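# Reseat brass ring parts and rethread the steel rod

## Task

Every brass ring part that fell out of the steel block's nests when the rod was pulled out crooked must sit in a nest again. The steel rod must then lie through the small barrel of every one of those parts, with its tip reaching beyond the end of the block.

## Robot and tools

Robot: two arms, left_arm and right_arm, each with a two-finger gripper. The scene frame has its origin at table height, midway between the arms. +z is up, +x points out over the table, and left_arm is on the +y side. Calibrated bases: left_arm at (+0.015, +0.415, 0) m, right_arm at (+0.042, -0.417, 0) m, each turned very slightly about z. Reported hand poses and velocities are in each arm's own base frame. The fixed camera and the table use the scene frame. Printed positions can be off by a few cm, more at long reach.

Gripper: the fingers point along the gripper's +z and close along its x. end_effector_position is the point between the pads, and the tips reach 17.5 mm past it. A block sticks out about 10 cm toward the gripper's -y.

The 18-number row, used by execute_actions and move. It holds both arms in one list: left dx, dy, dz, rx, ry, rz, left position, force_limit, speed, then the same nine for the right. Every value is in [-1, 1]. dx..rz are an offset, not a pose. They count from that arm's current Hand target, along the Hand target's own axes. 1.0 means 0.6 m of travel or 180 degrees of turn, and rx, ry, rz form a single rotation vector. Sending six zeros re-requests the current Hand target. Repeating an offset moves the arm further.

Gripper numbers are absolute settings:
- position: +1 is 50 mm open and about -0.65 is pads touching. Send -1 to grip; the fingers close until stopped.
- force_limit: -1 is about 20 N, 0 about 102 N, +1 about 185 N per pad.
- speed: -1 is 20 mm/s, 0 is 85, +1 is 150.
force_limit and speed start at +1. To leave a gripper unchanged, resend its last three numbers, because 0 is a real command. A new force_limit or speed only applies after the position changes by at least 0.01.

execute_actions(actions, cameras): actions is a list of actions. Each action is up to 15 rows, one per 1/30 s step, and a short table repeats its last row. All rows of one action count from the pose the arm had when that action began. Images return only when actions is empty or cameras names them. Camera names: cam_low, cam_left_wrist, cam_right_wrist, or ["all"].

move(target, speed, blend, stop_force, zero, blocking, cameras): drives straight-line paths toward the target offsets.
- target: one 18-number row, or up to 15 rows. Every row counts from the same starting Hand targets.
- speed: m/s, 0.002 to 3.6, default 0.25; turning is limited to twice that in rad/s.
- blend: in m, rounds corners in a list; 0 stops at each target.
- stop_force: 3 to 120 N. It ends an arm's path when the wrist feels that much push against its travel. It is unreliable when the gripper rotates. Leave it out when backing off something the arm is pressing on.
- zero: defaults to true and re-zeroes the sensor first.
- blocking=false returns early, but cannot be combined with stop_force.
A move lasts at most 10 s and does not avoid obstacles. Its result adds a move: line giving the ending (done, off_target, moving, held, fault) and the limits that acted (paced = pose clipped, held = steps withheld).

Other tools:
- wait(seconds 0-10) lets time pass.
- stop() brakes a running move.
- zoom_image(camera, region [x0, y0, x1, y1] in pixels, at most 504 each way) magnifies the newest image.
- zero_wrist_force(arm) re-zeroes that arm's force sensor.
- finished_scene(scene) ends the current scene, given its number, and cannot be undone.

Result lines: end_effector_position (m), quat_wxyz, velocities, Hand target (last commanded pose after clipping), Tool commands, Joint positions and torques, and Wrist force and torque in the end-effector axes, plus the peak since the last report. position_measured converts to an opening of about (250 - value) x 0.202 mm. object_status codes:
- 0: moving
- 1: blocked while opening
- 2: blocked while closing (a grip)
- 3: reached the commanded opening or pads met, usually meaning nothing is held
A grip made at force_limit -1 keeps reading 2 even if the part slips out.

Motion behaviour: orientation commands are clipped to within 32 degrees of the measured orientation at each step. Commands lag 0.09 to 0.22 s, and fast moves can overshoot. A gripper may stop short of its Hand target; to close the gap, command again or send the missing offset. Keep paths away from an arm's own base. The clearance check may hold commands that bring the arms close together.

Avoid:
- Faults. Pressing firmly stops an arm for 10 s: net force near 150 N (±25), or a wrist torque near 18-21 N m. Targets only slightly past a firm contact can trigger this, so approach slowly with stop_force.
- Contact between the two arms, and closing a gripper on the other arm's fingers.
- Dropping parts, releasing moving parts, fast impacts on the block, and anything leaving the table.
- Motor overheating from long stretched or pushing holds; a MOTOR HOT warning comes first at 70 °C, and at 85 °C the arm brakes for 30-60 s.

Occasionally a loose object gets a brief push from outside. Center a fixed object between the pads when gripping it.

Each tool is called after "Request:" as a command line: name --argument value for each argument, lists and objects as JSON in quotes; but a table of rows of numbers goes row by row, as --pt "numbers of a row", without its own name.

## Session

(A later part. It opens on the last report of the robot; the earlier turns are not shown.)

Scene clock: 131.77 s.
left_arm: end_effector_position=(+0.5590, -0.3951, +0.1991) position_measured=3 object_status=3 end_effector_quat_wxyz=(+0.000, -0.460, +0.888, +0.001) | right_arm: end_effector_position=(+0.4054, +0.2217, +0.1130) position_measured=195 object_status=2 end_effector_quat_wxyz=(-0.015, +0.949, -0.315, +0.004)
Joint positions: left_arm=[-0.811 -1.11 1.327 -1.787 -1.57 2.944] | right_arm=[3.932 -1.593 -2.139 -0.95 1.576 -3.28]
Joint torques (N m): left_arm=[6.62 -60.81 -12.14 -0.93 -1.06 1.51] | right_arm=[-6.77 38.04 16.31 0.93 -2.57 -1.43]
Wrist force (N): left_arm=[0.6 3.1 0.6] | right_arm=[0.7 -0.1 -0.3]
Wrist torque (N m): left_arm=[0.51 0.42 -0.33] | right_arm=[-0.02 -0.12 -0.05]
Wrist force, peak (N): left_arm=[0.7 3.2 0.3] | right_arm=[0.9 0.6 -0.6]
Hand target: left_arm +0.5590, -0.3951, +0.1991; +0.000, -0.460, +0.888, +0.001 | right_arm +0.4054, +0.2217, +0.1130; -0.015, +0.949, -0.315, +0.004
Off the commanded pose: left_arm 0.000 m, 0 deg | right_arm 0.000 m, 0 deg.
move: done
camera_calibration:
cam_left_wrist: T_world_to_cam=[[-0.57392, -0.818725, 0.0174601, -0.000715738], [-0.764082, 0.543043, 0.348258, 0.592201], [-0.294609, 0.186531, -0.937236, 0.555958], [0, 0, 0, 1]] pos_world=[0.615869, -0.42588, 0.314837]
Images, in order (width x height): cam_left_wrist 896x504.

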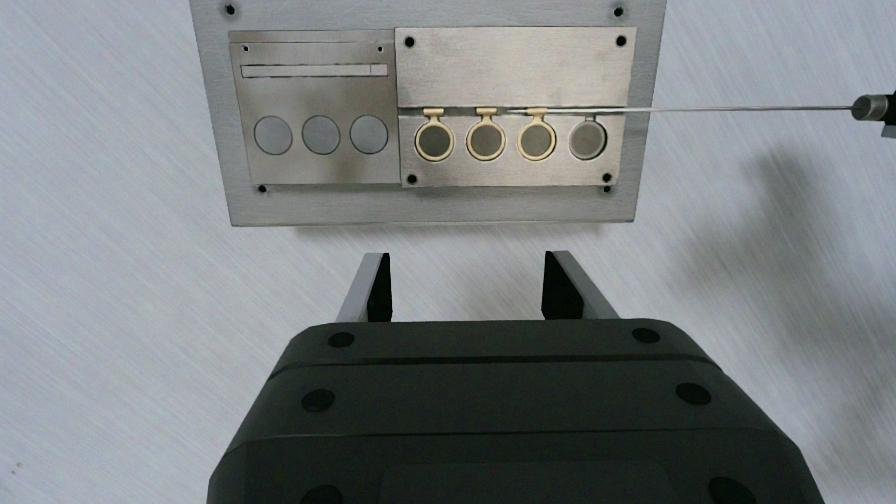

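Request:
move --target '[0,0,0,0,0,0,1,1,1,0,-0.015,0.0005,0,0,0,-1,-0.5,-0.9]' --speed 0.02 --stop_force 4 --cameras '["cam_left_wrist"]'

Request:
move --target '[0,0,0,0,0,0,1,1,1,0,-0.027,0.0008,0,0,0,-1,-0.5,-0.9]' --speed 0.02 --stop_force 4 --cameras '["cam_left_wrist"]'

Request:
zoom_image --camera "cam_left_wrist" --region '[420, 85, 540, 135]'

Scene clock: 133.93 s.
left_arm: end_effector_position=(+0.5590, -0.3951, +0.1991) position_measured=3 object_status=3 end_effector_quat_wxyz=(+0.000, -0.460, +0.888, +0.001) | right_arm: end_effector_position=(+0.4107, +0.2289, +0.1130) position_measured=195 object_status=2 end_effector_quat_wxyz=(-0.015, +0.949, -0.315, +0.004)
Joint positions: left_arm=[-0.811 -1.11 1.327 -1.787 -1.57 2.944] | right_arm=[3.934 -1.613 -2.119 -0.95 1.576 -3.277]
Joint torques (N m): left_arm=[7.29 -60.52 -12.13 -0.98 -1.02 1.53] | right_arm=[-2.37 38.52 14.78 2.26 -2.53 -1.54]
Wrist force (N): left_arm=[0.6 3.0 0.4] | right_arm=[0.6 0.2 0.1]
Wrist torque (N m): left_arm=[0.49 0.44 -0.33] | right_arm=[0.04 -0.12 -0.04]
Wrist force, peak (N): left_arm=[0.8 3.3 0.3] | right_arm=[1.0 -0.1 -0.4]
Hand target: left_arm +0.5590, -0.3951, +0.1991; +0.000, -0.460, +0.888, +0.001 | right_arm +0.4108, +0.2289, +0.1130; -0.015, +0.949, -0.315, +0.004
Off the commanded pose: left_arm 0.000 m, 0 deg | right_arm 0.000 m, 0 deg.
move: done
camera_calibration:
cam_left_wrist: T_world_to_cam=[[-0.57392, -0.818725, 0.0174601, -0.000715738], [-0.764082, 0.543043, 0.348258, 0.592201], [-0.294609, 0.186531, -0.937236, 0.555958], [0, 0, 0, 1]] pos_world=[0.615869, -0.42588, 0.314837]
Images, in order (width x height): cam_left_wrist 896x504.

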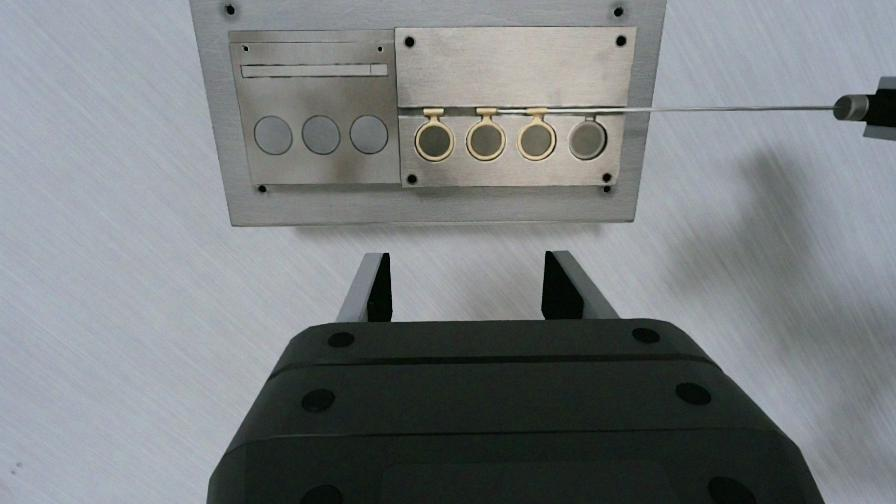

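Scene clock: 135.73 s.
left_arm: end_effector_position=(+0.5590, -0.3951, +0.1991) position_measured=3 object_status=3 end_effector_quat_wxyz=(+0.000, -0.460, +0.888, +0.001) | right_arm: end_effector_position=(+0.4204, +0.2419, +0.1130) position_measured=195 object_status=2 end_effector_quat_wxyz=(-0.015, +0.949, -0.315, +0.004)
Joint positions: left_arm=[-0.811 -1.11 1.327 -1.787 -1.57 2.944] | right_arm=[3.939 -1.648 -2.081 -0.953 1.576 -3.273]
Joint torques (N m): left_arm=[6.72 -60.67 -12.21 -0.99 -1.09 1.51] | right_arm=[-5.52 39.45 15.42 3.16 -2.3 -1.4]
Wrist force (N): left_arm=[0.6 3.1 0.5] | right_arm=[0.8 0.1 -0.1]
Wrist torque (N m): left_arm=[0.50 0.44 -0.32] | right_arm=[0.03 -0.14 -0.04]
Wrist force, peak (N): left_arm=[0.7 3.3 0.6] | right_arm=[0.6 0.5 -0.8]
Hand target: left_arm +0.5590, -0.3951, +0.1991; +0.000, -0.460, +0.888, +0.001 | right_arm +0.4205, +0.2419, +0.1130; -0.015, +0.949, -0.315, +0.004
Off the commanded pose: left_arm 0.000 m, 0 deg | right_arm 0.000 m, 0 deg.
move: done
camera_calibration:
cam_left_wrist: T_world_to_cam=[[-0.57392, -0.818725, 0.0174601, -0.000715738], [-0.764082, 0.543043, 0.348258, 0.592201], [-0.294609, 0.186531, -0.937236, 0.555958], [0, 0, 0, 1]] pos_world=[0.615869, -0.42588, 0.314837]
Images, in order (width x height): cam_left_wrist 896x504.

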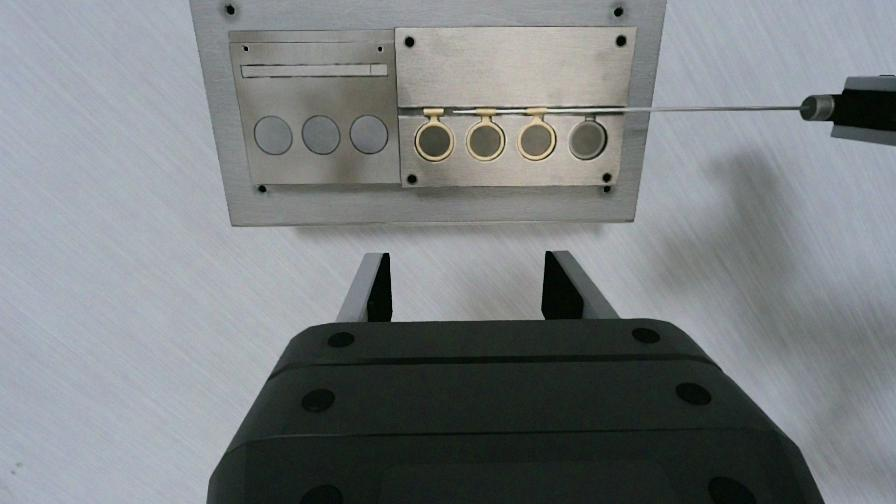

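Scaled by 4.200 from the camera's 896x504 image, which has a finer 1280x720 frame.

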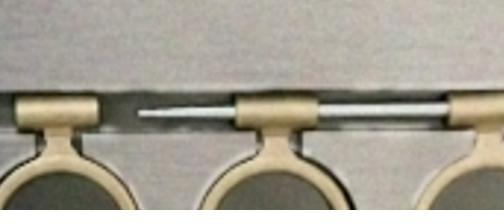

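Request:
move --target '[0,0,0,0,0,0,1,1,1,0,-0.03,0.0009,0,0,0,-1,-0.5,-0.9]' --speed 0.02 --stop_force 4 --cameras '["cam_left_wrist"]'

Request:
zoom_image --camera "cam_left_wrist" --region '[380, 85, 500, 135]'

Scene clock: 137.87 s.
left_arm: end_effector_position=(+0.5590, -0.3951, +0.1991) position_measured=3 object_status=3 end_effector_quat_wxyz=(+0.000, -0.460, +0.888, +0.001) | right_arm: end_effector_position=(+0.4312, +0.2563, +0.1130) position_measured=195 object_status=2 end_effector_quat_wxyz=(-0.015, +0.949, -0.315, +0.004)
Joint positions: left_arm=[-0.811 -1.11 1.327 -1.787 -1.57 2.944] | right_arm=[3.944 -1.686 -2.038 -0.958 1.576 -3.268]
Joint torques (N m): left_arm=[6.72 -60.23 -12.73 -1.18 -0.96 1.45] | right_arm=[-3.73 42.51 16.17 4.22 -2.67 -1.28]
Wrist force (N): left_arm=[0.6 3.1 0.6] | right_arm=[0.8 0.2 -0.1]
Wrist torque (N m): left_arm=[0.50 0.43 -0.33] | right_arm=[0.04 -0.14 -0.05]
Wrist force, peak (N): left_arm=[0.7 3.3 0.6] | right_arm=[1.1 0.5 -0.2]
Hand target: left_arm +0.5590, -0.3951, +0.1991; +0.000, -0.460, +0.888, +0.001 | right_arm +0.4312, +0.2563, +0.1130; -0.015, +0.949, -0.315, +0.004
Off the commanded pose: left_arm 0.000 m, 0 deg | right_arm 0.000 m, 0 deg.
move: done
camera_calibration:
cam_left_wrist: T_world_to_cam=[[-0.57392, -0.818725, 0.0174601, -0.000715738], [-0.764082, 0.543043, 0.348258, 0.592201], [-0.294609, 0.186531, -0.937236, 0.555958], [0, 0, 0, 1]] pos_world=[0.615869, -0.42588, 0.314837]
Images, in order (width x height): cam_left_wrist 896x504.

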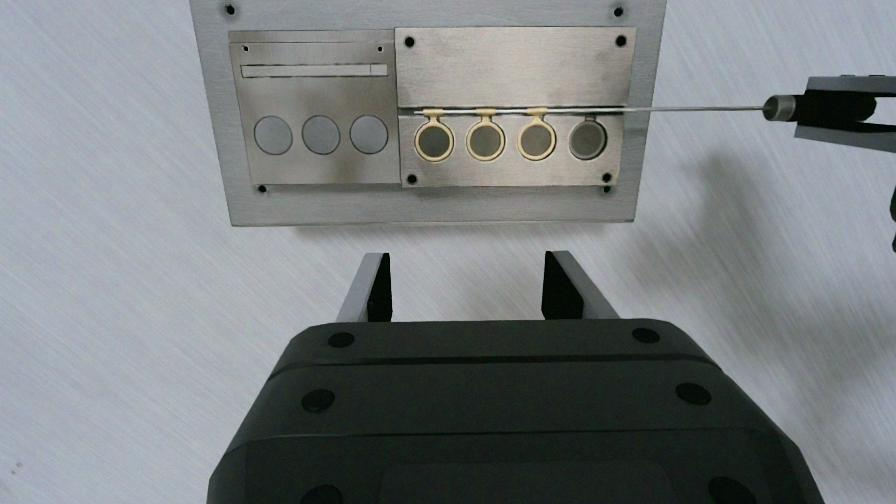

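Scaled by 4.200 from the camera's 896x504 image, which has a finer 1280x720 frame.

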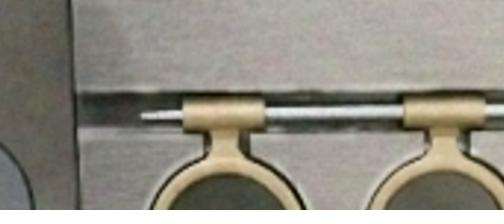

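Through all three. Retreat left arm, then push.

Request:
move --target '[0,0.1,-0.15,0,0,0,1,1,1,0,0,0,0,0,0,-1,-0.5,-0.9]' --speed 0.2 --cameras '["cam_left_wrist"]'

Request:
move --target '[0,0,0,0,0,0,1,1,1,0,-0.045,0.0014,0,0,0,-1,-0.5,-0.9]' --speed 0.03 --stop_force 4 --cameras '["cam_left_wrist"]'

Scene clock: 139.30 s.
left_arm: end_effector_position=(+0.5100, -0.3607, +0.2892) position_measured=3 object_status=3 end_effector_quat_wxyz=(+0.000, -0.460, +0.888, +0.001) | right_arm: end_effector_position=(+0.4312, +0.2563, +0.1130) position_measured=195 object_status=2 end_effector_quat_wxyz=(-0.015, +0.949, -0.315, +0.004)
Joint positions: left_arm=[-0.831 -1.286 1.342 -1.625 -1.57 2.924] | right_arm=[3.944 -1.686 -2.038 -0.958 1.576 -3.268]
Joint torques (N m): left_arm=[6.99 -40.32 -27.1 -5.35 -0.28 1.67] | right_arm=[-9.53 42.19 17.31 5.61 -2.13 -1.42]
Wrist force (N): left_arm=[0.5 3.2 0.4] | right_arm=[0.7 -0.1 -0.2]
Wrist torque (N m): left_arm=[0.51 0.44 -0.32] | right_arm=[-0.01 -0.12 -0.04]
Wrist force, peak (N): left_arm=[0.9 5.1 -1.9] | right_arm=[1.1 0.2 -0.3]
Hand target: left_arm +0.5100, -0.3606, +0.2892; +0.000, -0.460, +0.888, +0.001 | right_arm +0.4312, +0.2563, +0.1130; -0.015, +0.949, -0.315, +0.004
Off the commanded pose: left_arm 0.000 m, 0 deg | right_arm 0.000 m, 0 deg.
move: done
camera_calibration:
cam_left_wrist: T_world_to_cam=[[-0.573921, -0.818725, 0.0174588, -0.00232777], [-0.764092, 0.543049, 0.348225, 0.504778], [-0.294581, 0.186513, -0.937249, 0.619551], [0, 0, 0, 1]] pos_world=[0.566869, -0.39158, 0.404938]
Images, in order (width x height): cam_left_wrist 896x504.

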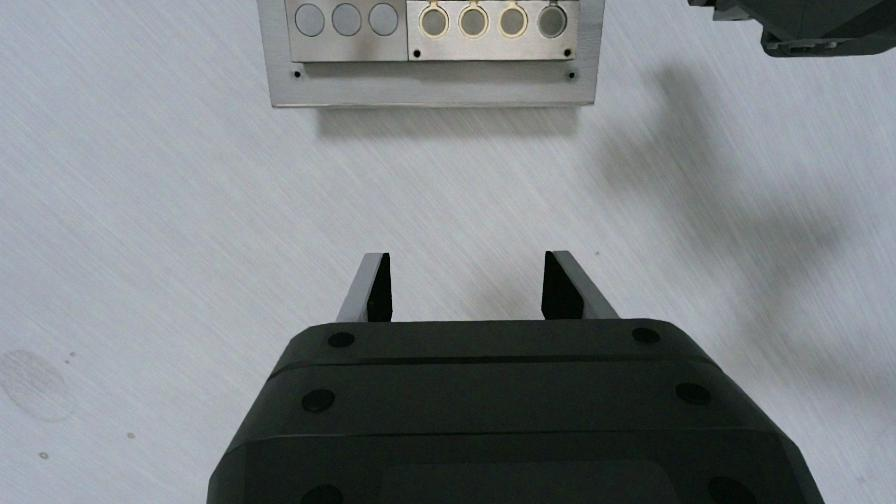

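Scene clock: 141.23 s.
left_arm: end_effector_position=(+0.5100, -0.3606, +0.2892) position_measured=3 object_status=3 end_effector_quat_wxyz=(+0.000, -0.460, +0.888, +0.001) | right_arm: end_effector_position=(+0.4474, +0.2779, +0.1130) position_measured=195 object_status=2 end_effector_quat_wxyz=(-0.015, +0.949, -0.315, +0.004)
Joint positions: left_arm=[-0.831 -1.286 1.342 -1.625 -1.57 2.924] | right_arm=[3.951 -1.742 -1.971 -0.968 1.576 -3.261]
Joint torques (N m): left_arm=[7.03 -54.35 -12.46 -1.54 0.6 1.72] | right_arm=[-7.08 45.7 16.02 5.98 -2.35 -1.64]
Wrist force (N): left_arm=[0.6 2.9 0.5] | right_arm=[0.7 0.1 -0.3]
Wrist torque (N m): left_arm=[0.47 0.43 -0.32] | right_arm=[0.00 -0.14 -0.04]
Wrist force, peak (N): left_arm=[0.7 3.3 0.7] | right_arm=[1.0 0.0 -0.1]
Hand target: left_arm +0.5100, -0.3606, +0.2892; +0.000, -0.460, +0.888, +0.001 | right_arm +0.4474, +0.2779, +0.1130; -0.015, +0.949, -0.315, +0.004
Off the commanded pose: left_arm 0.000 m, 0 deg | right_arm 0.000 m, 0 deg.
move: done
camera_calibration:
cam_left_wrist: T_world_to_cam=[[-0.57392, -0.818725, 0.0174601, -0.00224683], [-0.764082, 0.543043, 0.348258, 0.504702], [-0.294609, 0.186531, -0.937236, 0.61955], [0, 0, 0, 1]] pos_world=[0.566869, -0.39148, 0.404937]
Images, in order (width x height): cam_left_wrist 896x504.

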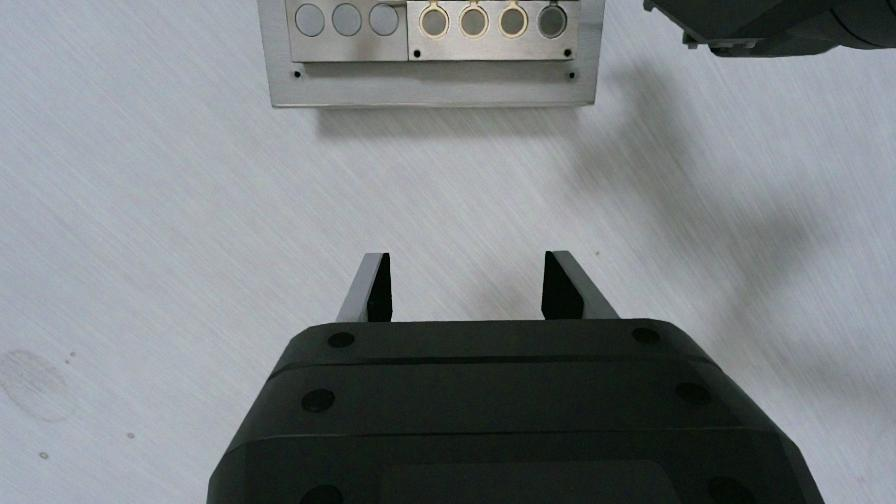

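Request:
move --target '[0,-0.07,-0.02,0,0,0,1,1,1,0,-0.035,0.0011,0,0,0,-1,-0.5,-0.9]' --speed 0.03 --stop_force 4 --cameras '["cam_left_wrist"]'

Scene clock: 144.03 s.
left_arm: end_effector_position=(+0.5443, -0.3848, +0.3011) position_measured=3 object_status=3 end_effector_quat_wxyz=(+0.000, -0.460, +0.888, +0.001) | right_arm: end_effector_position=(+0.4600, +0.2948, +0.1130) position_measured=195 object_status=2 end_effector_quat_wxyz=(-0.015, +0.949, -0.315, +0.004)
Joint positions: left_arm=[-0.817 -1.181 1.168 -1.557 -1.57 2.938] | right_arm=[3.956 -1.785 -1.917 -0.979 1.575 -3.256]
Joint torques (N m): left_arm=[-5.17 -58.9 -12.7 -6.2 -0.87 -1.8] | right_arm=[1.49 47.09 16.59 5.37 -2.55 -0.07]
Wrist force (N): left_arm=[0.6 3.1 0.9] | right_arm=[0.8 0.2 -0.1]
Wrist torque (N m): left_arm=[0.51 0.41 -0.39] | right_arm=[0.02 -0.15 -0.04]
Wrist force, peak (N): left_arm=[0.6 3.9 0.3] | right_arm=[0.9 0.5 0.1]
Hand target: left_arm +0.5443, -0.3849, +0.3011; +0.000, -0.460, +0.888, +0.001 | right_arm +0.4600, +0.2947, +0.1130; -0.015, +0.949, -0.315, +0.004
Off the commanded pose: left_arm 0.000 m, 0 deg | right_arm 0.000 m, 0 deg.
move: done
camera_calibration:
cam_left_wrist: T_world_to_cam=[[-0.57392, -0.818725, 0.0174601, -0.0025249], [-0.764082, 0.543043, 0.348258, 0.539984], [-0.294609, 0.186531, -0.937236, 0.645352], [0, 0, 0, 1]] pos_world=[0.601269, -0.41568, 0.416837]
Images, in order (width x height): cam_left_wrist 896x504.

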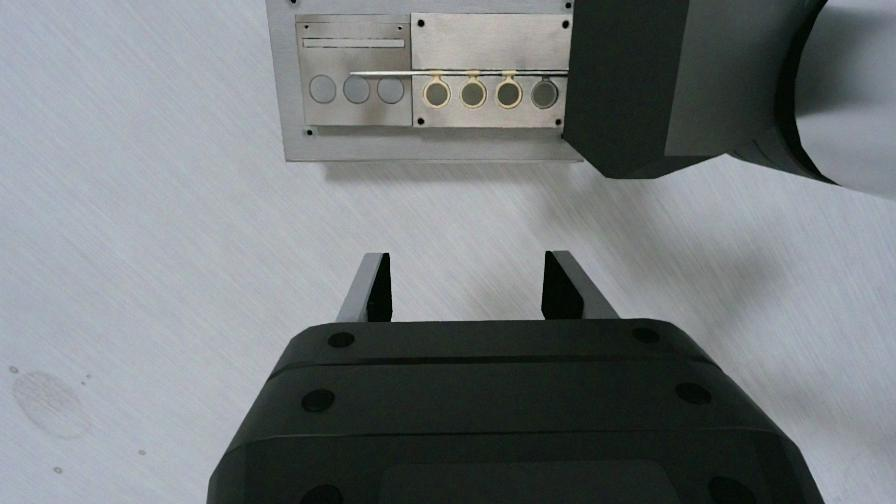

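Request:
move --target '[0,0,0,0,0,0,1,1,1,0,-0.012,0.0004,0,0,0,-1,-0.5,-0.9]' --speed 0.02 --stop_force 4

Request:
move --target '[0,0,0,0,0,0,1,1,1,0,-0.02,0.0006,0,0,0,-1,-0.5,-0.9]' --speed 0.01 --stop_force 5 --cameras '["all"]'

Scene clock: 146.00 s.
left_arm: end_effector_position=(+0.5443, -0.3849, +0.3011) position_measured=3 object_status=3 end_effector_quat_wxyz=(+0.000, -0.460, +0.888, +0.001) | right_arm: end_effector_position=(+0.4643, +0.3005, +0.1130) position_measured=195 object_status=2 end_effector_quat_wxyz=(-0.015, +0.949, -0.315, +0.004)
Joint positions: left_arm=[-0.817 -1.181 1.168 -1.557 -1.57 2.938] | right_arm=[3.957 -1.8 -1.899 -0.983 1.575 -3.255]
Joint torques (N m): left_arm=[-5.33 -59.04 -12.78 -6.19 -1.1 -1.73] | right_arm=[2.35 48.21 15.53 5.75 -2.62 -0.01]
Wrist force (N): left_arm=[0.7 3.1 0.7] | right_arm=[0.8 0.2 -0.1]
Wrist torque (N m): left_arm=[0.50 0.41 -0.38] | right_arm=[0.01 -0.15 -0.05]
Wrist force, peak (N): left_arm=[0.6 3.5 1.0] | right_arm=[1.0 0.0 -0.2]
Hand target: left_arm +0.5443, -0.3849, +0.3011; +0.000, -0.460, +0.888, +0.001 | right_arm +0.4643, +0.3005, +0.1130; -0.015, +0.949, -0.315, +0.004
Off the commanded pose: left_arm 0.000 m, 0 deg | right_arm 0.000 m, 0 deg.
move: done

Scene clock: 148.43 s.
left_arm: end_effector_position=(+0.5443, -0.3849, +0.3011) position_measured=3 object_status=3 end_effector_quat_wxyz=(+0.000, -0.460, +0.888, +0.001) | right_arm: end_effector_position=(+0.4715, +0.3101, +0.1130) position_measured=195 object_status=2 end_effector_quat_wxyz=(-0.015, +0.949, -0.315, +0.004)
Joint positions: left_arm=[-0.817 -1.181 1.168 -1.557 -1.57 2.938] | right_arm=[3.96 -1.825 -1.867 -0.99 1.575 -3.252]
Joint torques (N m): left_arm=[-5.11 -59.04 -13.08 -6.16 -1 -1.64] | right_arm=[5.75 49.68 16.5 5.95 -2.54 0.42]
Wrist force (N): left_arm=[0.5 3.1 0.8] | right_arm=[0.4 0.6 0.1]
Wrist torque (N m): left_arm=[0.50 0.43 -0.39] | right_arm=[-0.01 -0.10 -0.04]
Wrist force, peak (N): left_arm=[0.7 3.4 0.7] | right_arm=[0.4 3.9 -1.5]
Hand target: left_arm +0.5443, -0.3849, +0.3011; +0.000, -0.460, +0.888, +0.001 | right_arm +0.4715, +0.3101, +0.1130; -0.015, +0.949, -0.315, +0.004
Off the commanded pose: left_arm 0.000 m, 0 deg | right_arm 0.000 m, 0 deg.
move: done
camera_calibration:
cam_left_wrist: T_world_to_cam=[[-0.57392, -0.818725, 0.0174601, -0.0025249], [-0.764082, 0.543043, 0.348258, 0.539984], [-0.294609, 0.186531, -0.937236, 0.645352], [0, 0, 0, 1]] pos_world=[0.601269, -0.41568, 0.416837]
cam_right_wrist: T_world_to_cam=[[0.795394, -0.605944, -0.013404, -0.176309], [-0.571304, -0.756942, 0.317256, 0.482515], [-0.202385, -0.244686, -0.948245, 0.408777], [0, 0, 0, 1]] pos_world=[0.498628, 0.358424, 0.232177]

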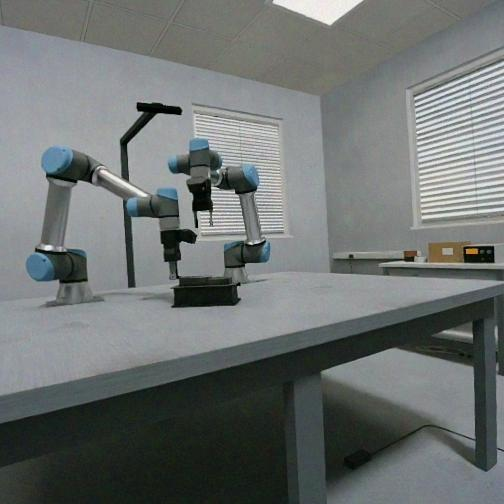

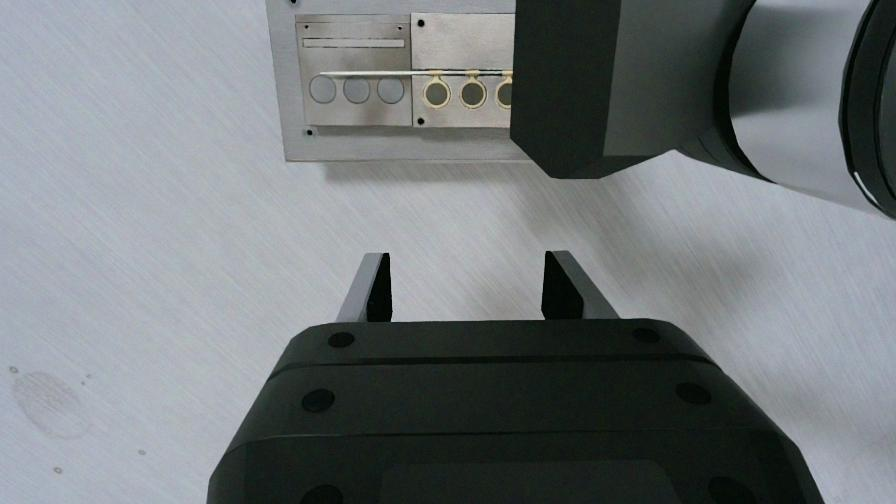

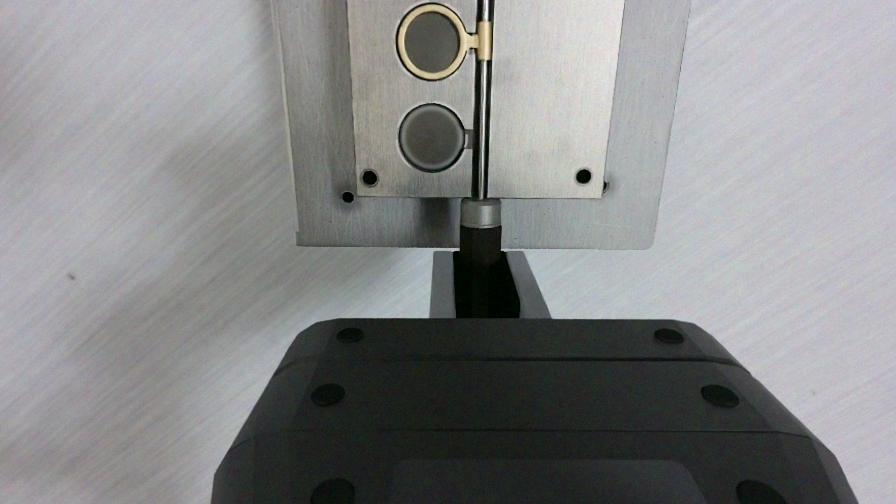

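Request:
move --target '[0,0,0,0,0,0,1,1,1,0,0.0005,0,0,0,0,-1,-0.5,-0.9]' --speed 0.01

Request:
move --target '[0,0,0,0,0,0,1,1,1,0,0,0,0,0,0,0.1,-0.5,-1]' --cameras '["cam_right_wrist"]'

Scene clock: 149.40 s.
left_arm: end_effector_position=(+0.5443, -0.3849, +0.3011) position_measured=3 object_status=3 end_effector_quat_wxyz=(+0.000, -0.460, +0.888, +0.001) | right_arm: end_effector_position=(+0.4713, +0.3099, +0.1130) position_measured=195 object_status=2 end_effector_quat_wxyz=(-0.015, +0.949, -0.315, +0.004)
Joint positions: left_arm=[-0.817 -1.181 1.168 -1.557 -1.57 2.938] | right_arm=[3.96 -1.824 -1.868 -0.99 1.575 -3.252]
Joint torques (N m): left_arm=[-4.91 -59.11 -12.7 -6.15 -1.14 -1.76] | right_arm=[-7.51 48.14 17.98 5.79 -2.43 -1.53]
Wrist force (N): left_arm=[0.8 3.2 0.6] | right_arm=[0.7 0.3 -0.1]
Wrist torque (N m): left_arm=[0.52 0.39 -0.39] | right_arm=[0.03 -0.12 -0.04]
Wrist force, peak (N): left_arm=[0.7 3.3 0.8] | right_arm=[0.9 0.7 0.1]
Hand target: left_arm +0.5443, -0.3849, +0.3011; +0.000, -0.460, +0.888, +0.001 | right_arm +0.4713, +0.3099, +0.1130; -0.015, +0.949, -0.315, +0.004
Off the commanded pose: left_arm 0.000 m, 0 deg | right_arm 0.000 m, 0 deg.
move: done

Scene clock: 150.20 s.
left_arm: end_effector_position=(+0.5443, -0.3849, +0.3011) position_measured=3 object_status=3 end_effector_quat_wxyz=(+0.000, -0.460, +0.888, +0.001) | right_arm: end_effector_position=(+0.4713, +0.3099, +0.1130) position_measured=138 object_status=0 end_effector_quat_wxyz=(-0.015, +0.949, -0.315, +0.004)
Joint positions: left_arm=[-0.817 -1.181 1.168 -1.557 -1.57 2.938] | right_arm=[3.96 -1.824 -1.868 -0.99 1.575 -3.252]
Joint torques (N m): left_arm=[-5.3 -58.52 -12.13 -6.16 -1.04 -1.74] | right_arm=[-8.02 46.61 20.49 5.3 -2.08 -1.56]
Wrist force (N): left_arm=[0.8 3.2 0.6] | right_arm=[0.7 0.1 -0.2]
Wrist torque (N m): left_arm=[0.52 0.39 -0.38] | right_arm=[0.02 -0.13 -0.04]
Wrist force, peak (N): left_arm=[0.7 3.3 0.8] | right_arm=[1.0 0.3 -0.4]
Hand target: left_arm +0.5443, -0.3849, +0.3011; +0.000, -0.460, +0.888, +0.001 | right_arm +0.4713, +0.3099, +0.1130; -0.015, +0.949, -0.315, +0.004
Off the commanded pose: left_arm 0.000 m, 0 deg | right_arm 0.000 m, 0 deg.
move: done
camera_calibration:
cam_right_wrist: T_world_to_cam=[[0.795394, -0.605944, -0.013404, -0.176271], [-0.571304, -0.756942, 0.317256, 0.482249], [-0.202385, -0.244686, -0.948245, 0.408688], [0, 0, 0, 1]] pos_world=[0.498428, 0.358224, 0.232177]
Images, in order (width x height): cam_right_wrist 896x504.

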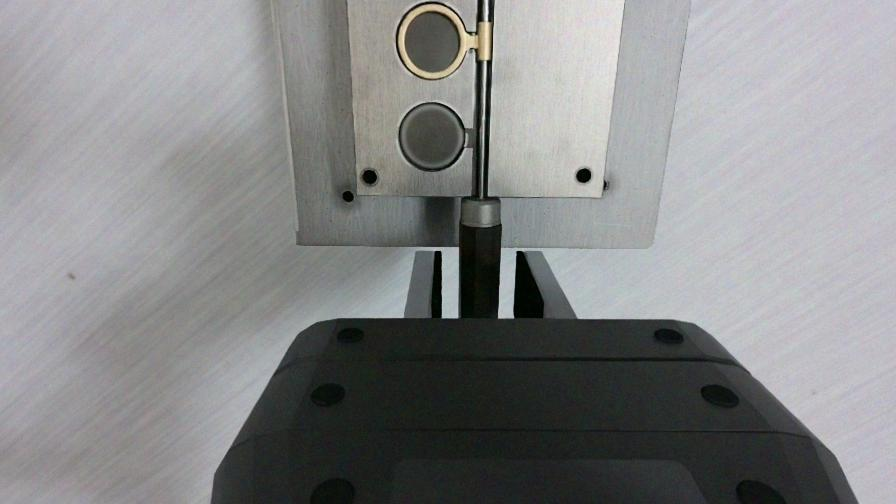

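Request:
move --pt "0 0 0 0 0 0 1 1 1 0 0.0012 -0.03 0 0 0 0.1 -0.5 -1" --pt "0 0 0 0 0 0 1 1 1 0 0.06 -0.15 0 0 0 0.1 -0.5 -1" --speed '[0.05,0.2]' --cameras '["cam_right_wrist","cam_left_wrist"]'

Request:
zoom_image --camera "cam_left_wrist" --region '[280, 0, 620, 170]'

Request:
zoom_image --camera "cam_right_wrist" --region '[280, 0, 680, 300]'

Scene clock: 152.03 s.
left_arm: end_effector_position=(+0.5443, -0.3849, +0.3011) position_measured=3 object_status=3 end_effector_quat_wxyz=(+0.000, -0.460, +0.888, +0.001) | right_arm: end_effector_position=(+0.4483, +0.2788, +0.2019) position_measured=138 object_status=3 end_effector_quat_wxyz=(-0.015, +0.949, -0.316, +0.004)
Joint positions: left_arm=[-0.817 -1.181 1.168 -1.557 -1.57 2.938] | right_arm=[3.951 -1.648 -1.827 -1.206 1.576 -3.261]
Joint torques (N m): left_arm=[-4.81 -58.53 -13.24 -6.21 -1.04 -1.9] | right_arm=[9.42 25.38 18.74 3.36 1.97 1.3]
Wrist force (N): left_arm=[0.7 3.3 0.7] | right_arm=[0.7 0.1 -0.3]
Wrist torque (N m): left_arm=[0.53 0.40 -0.39] | right_arm=[0.01 -0.13 -0.04]
Wrist force, peak (N): left_arm=[0.6 3.4 0.7] | right_arm=[0.6 1.3 -2.7]
Hand target: left_arm +0.5443, -0.3849, +0.3011; +0.000, -0.460, +0.888, +0.001 | right_arm +0.4482, +0.2788, +0.2019; -0.015, +0.949, -0.315, +0.004
Off the commanded pose: left_arm 0.000 m, 0 deg | right_arm 0.000 m, 0 deg.
move: done
camera_calibration:
cam_left_wrist: T_world_to_cam=[[-0.57392, -0.818725, 0.0174601, -0.0025249], [-0.764082, 0.543043, 0.348258, 0.539984], [-0.294609, 0.186531, -0.937236, 0.645352], [0, 0, 0, 1]] pos_world=[0.601269, -0.41568, 0.416837]
cam_right_wrist: T_world_to_cam=[[0.795354, -0.605998, -0.0133608, -0.175668], [-0.571393, -0.756927, 0.31713, 0.417367], [-0.202293, -0.244596, -0.948288, 0.480638], [0, 0, 0, 1]] pos_world=[0.475428, 0.327024, 0.321077]
Images, in order (width x height): cam_left_wrist 896x504, cam_right_wrist 896x504.

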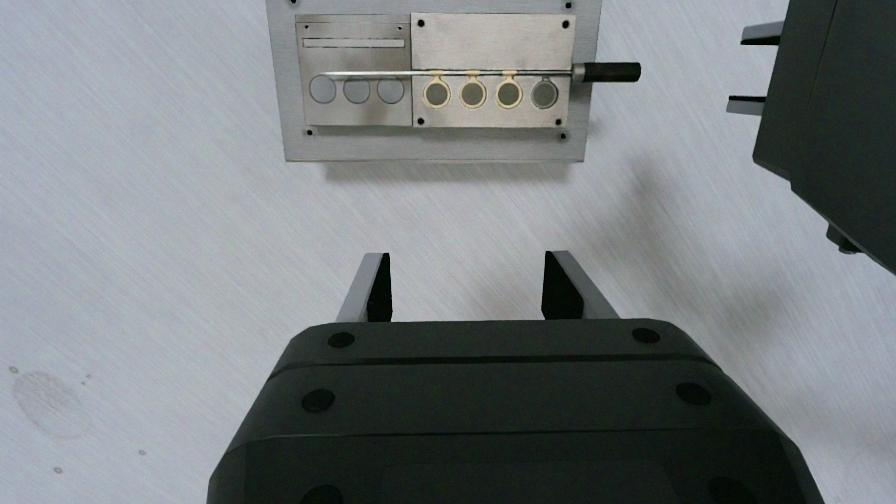

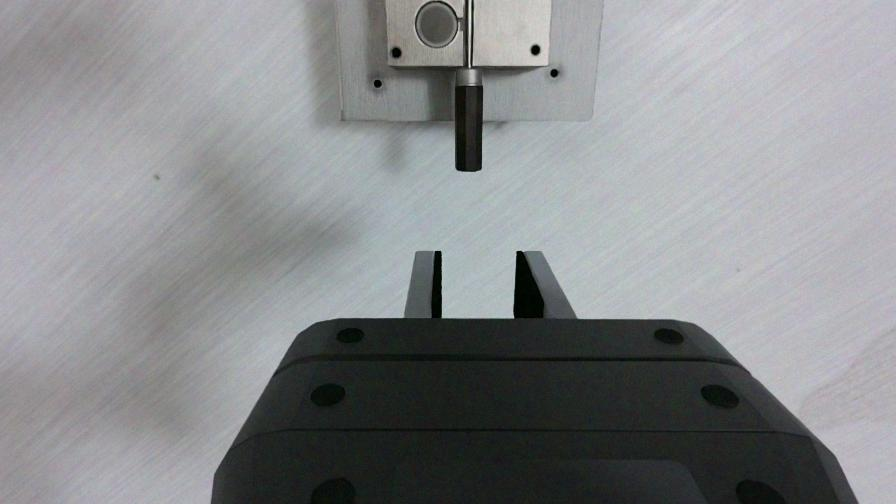

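Scaled by 1.482 from the camera's 896x504 image, which has a finer 1280x720 frame.

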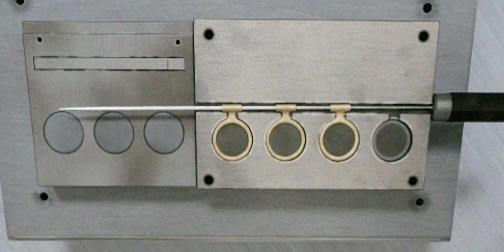

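Scaled by 1.260 from the camera's 896x504 image, which has a finer 1280x720 frame.

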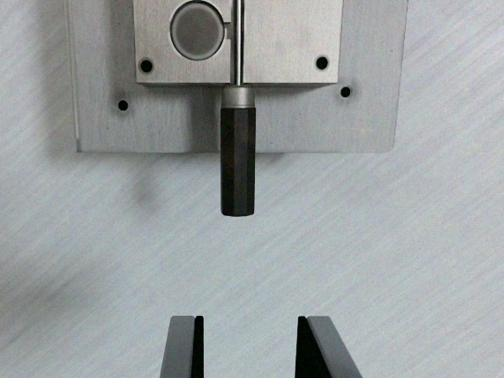

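Request:
finished_scene --scene 2

The scene is finished: the task was done.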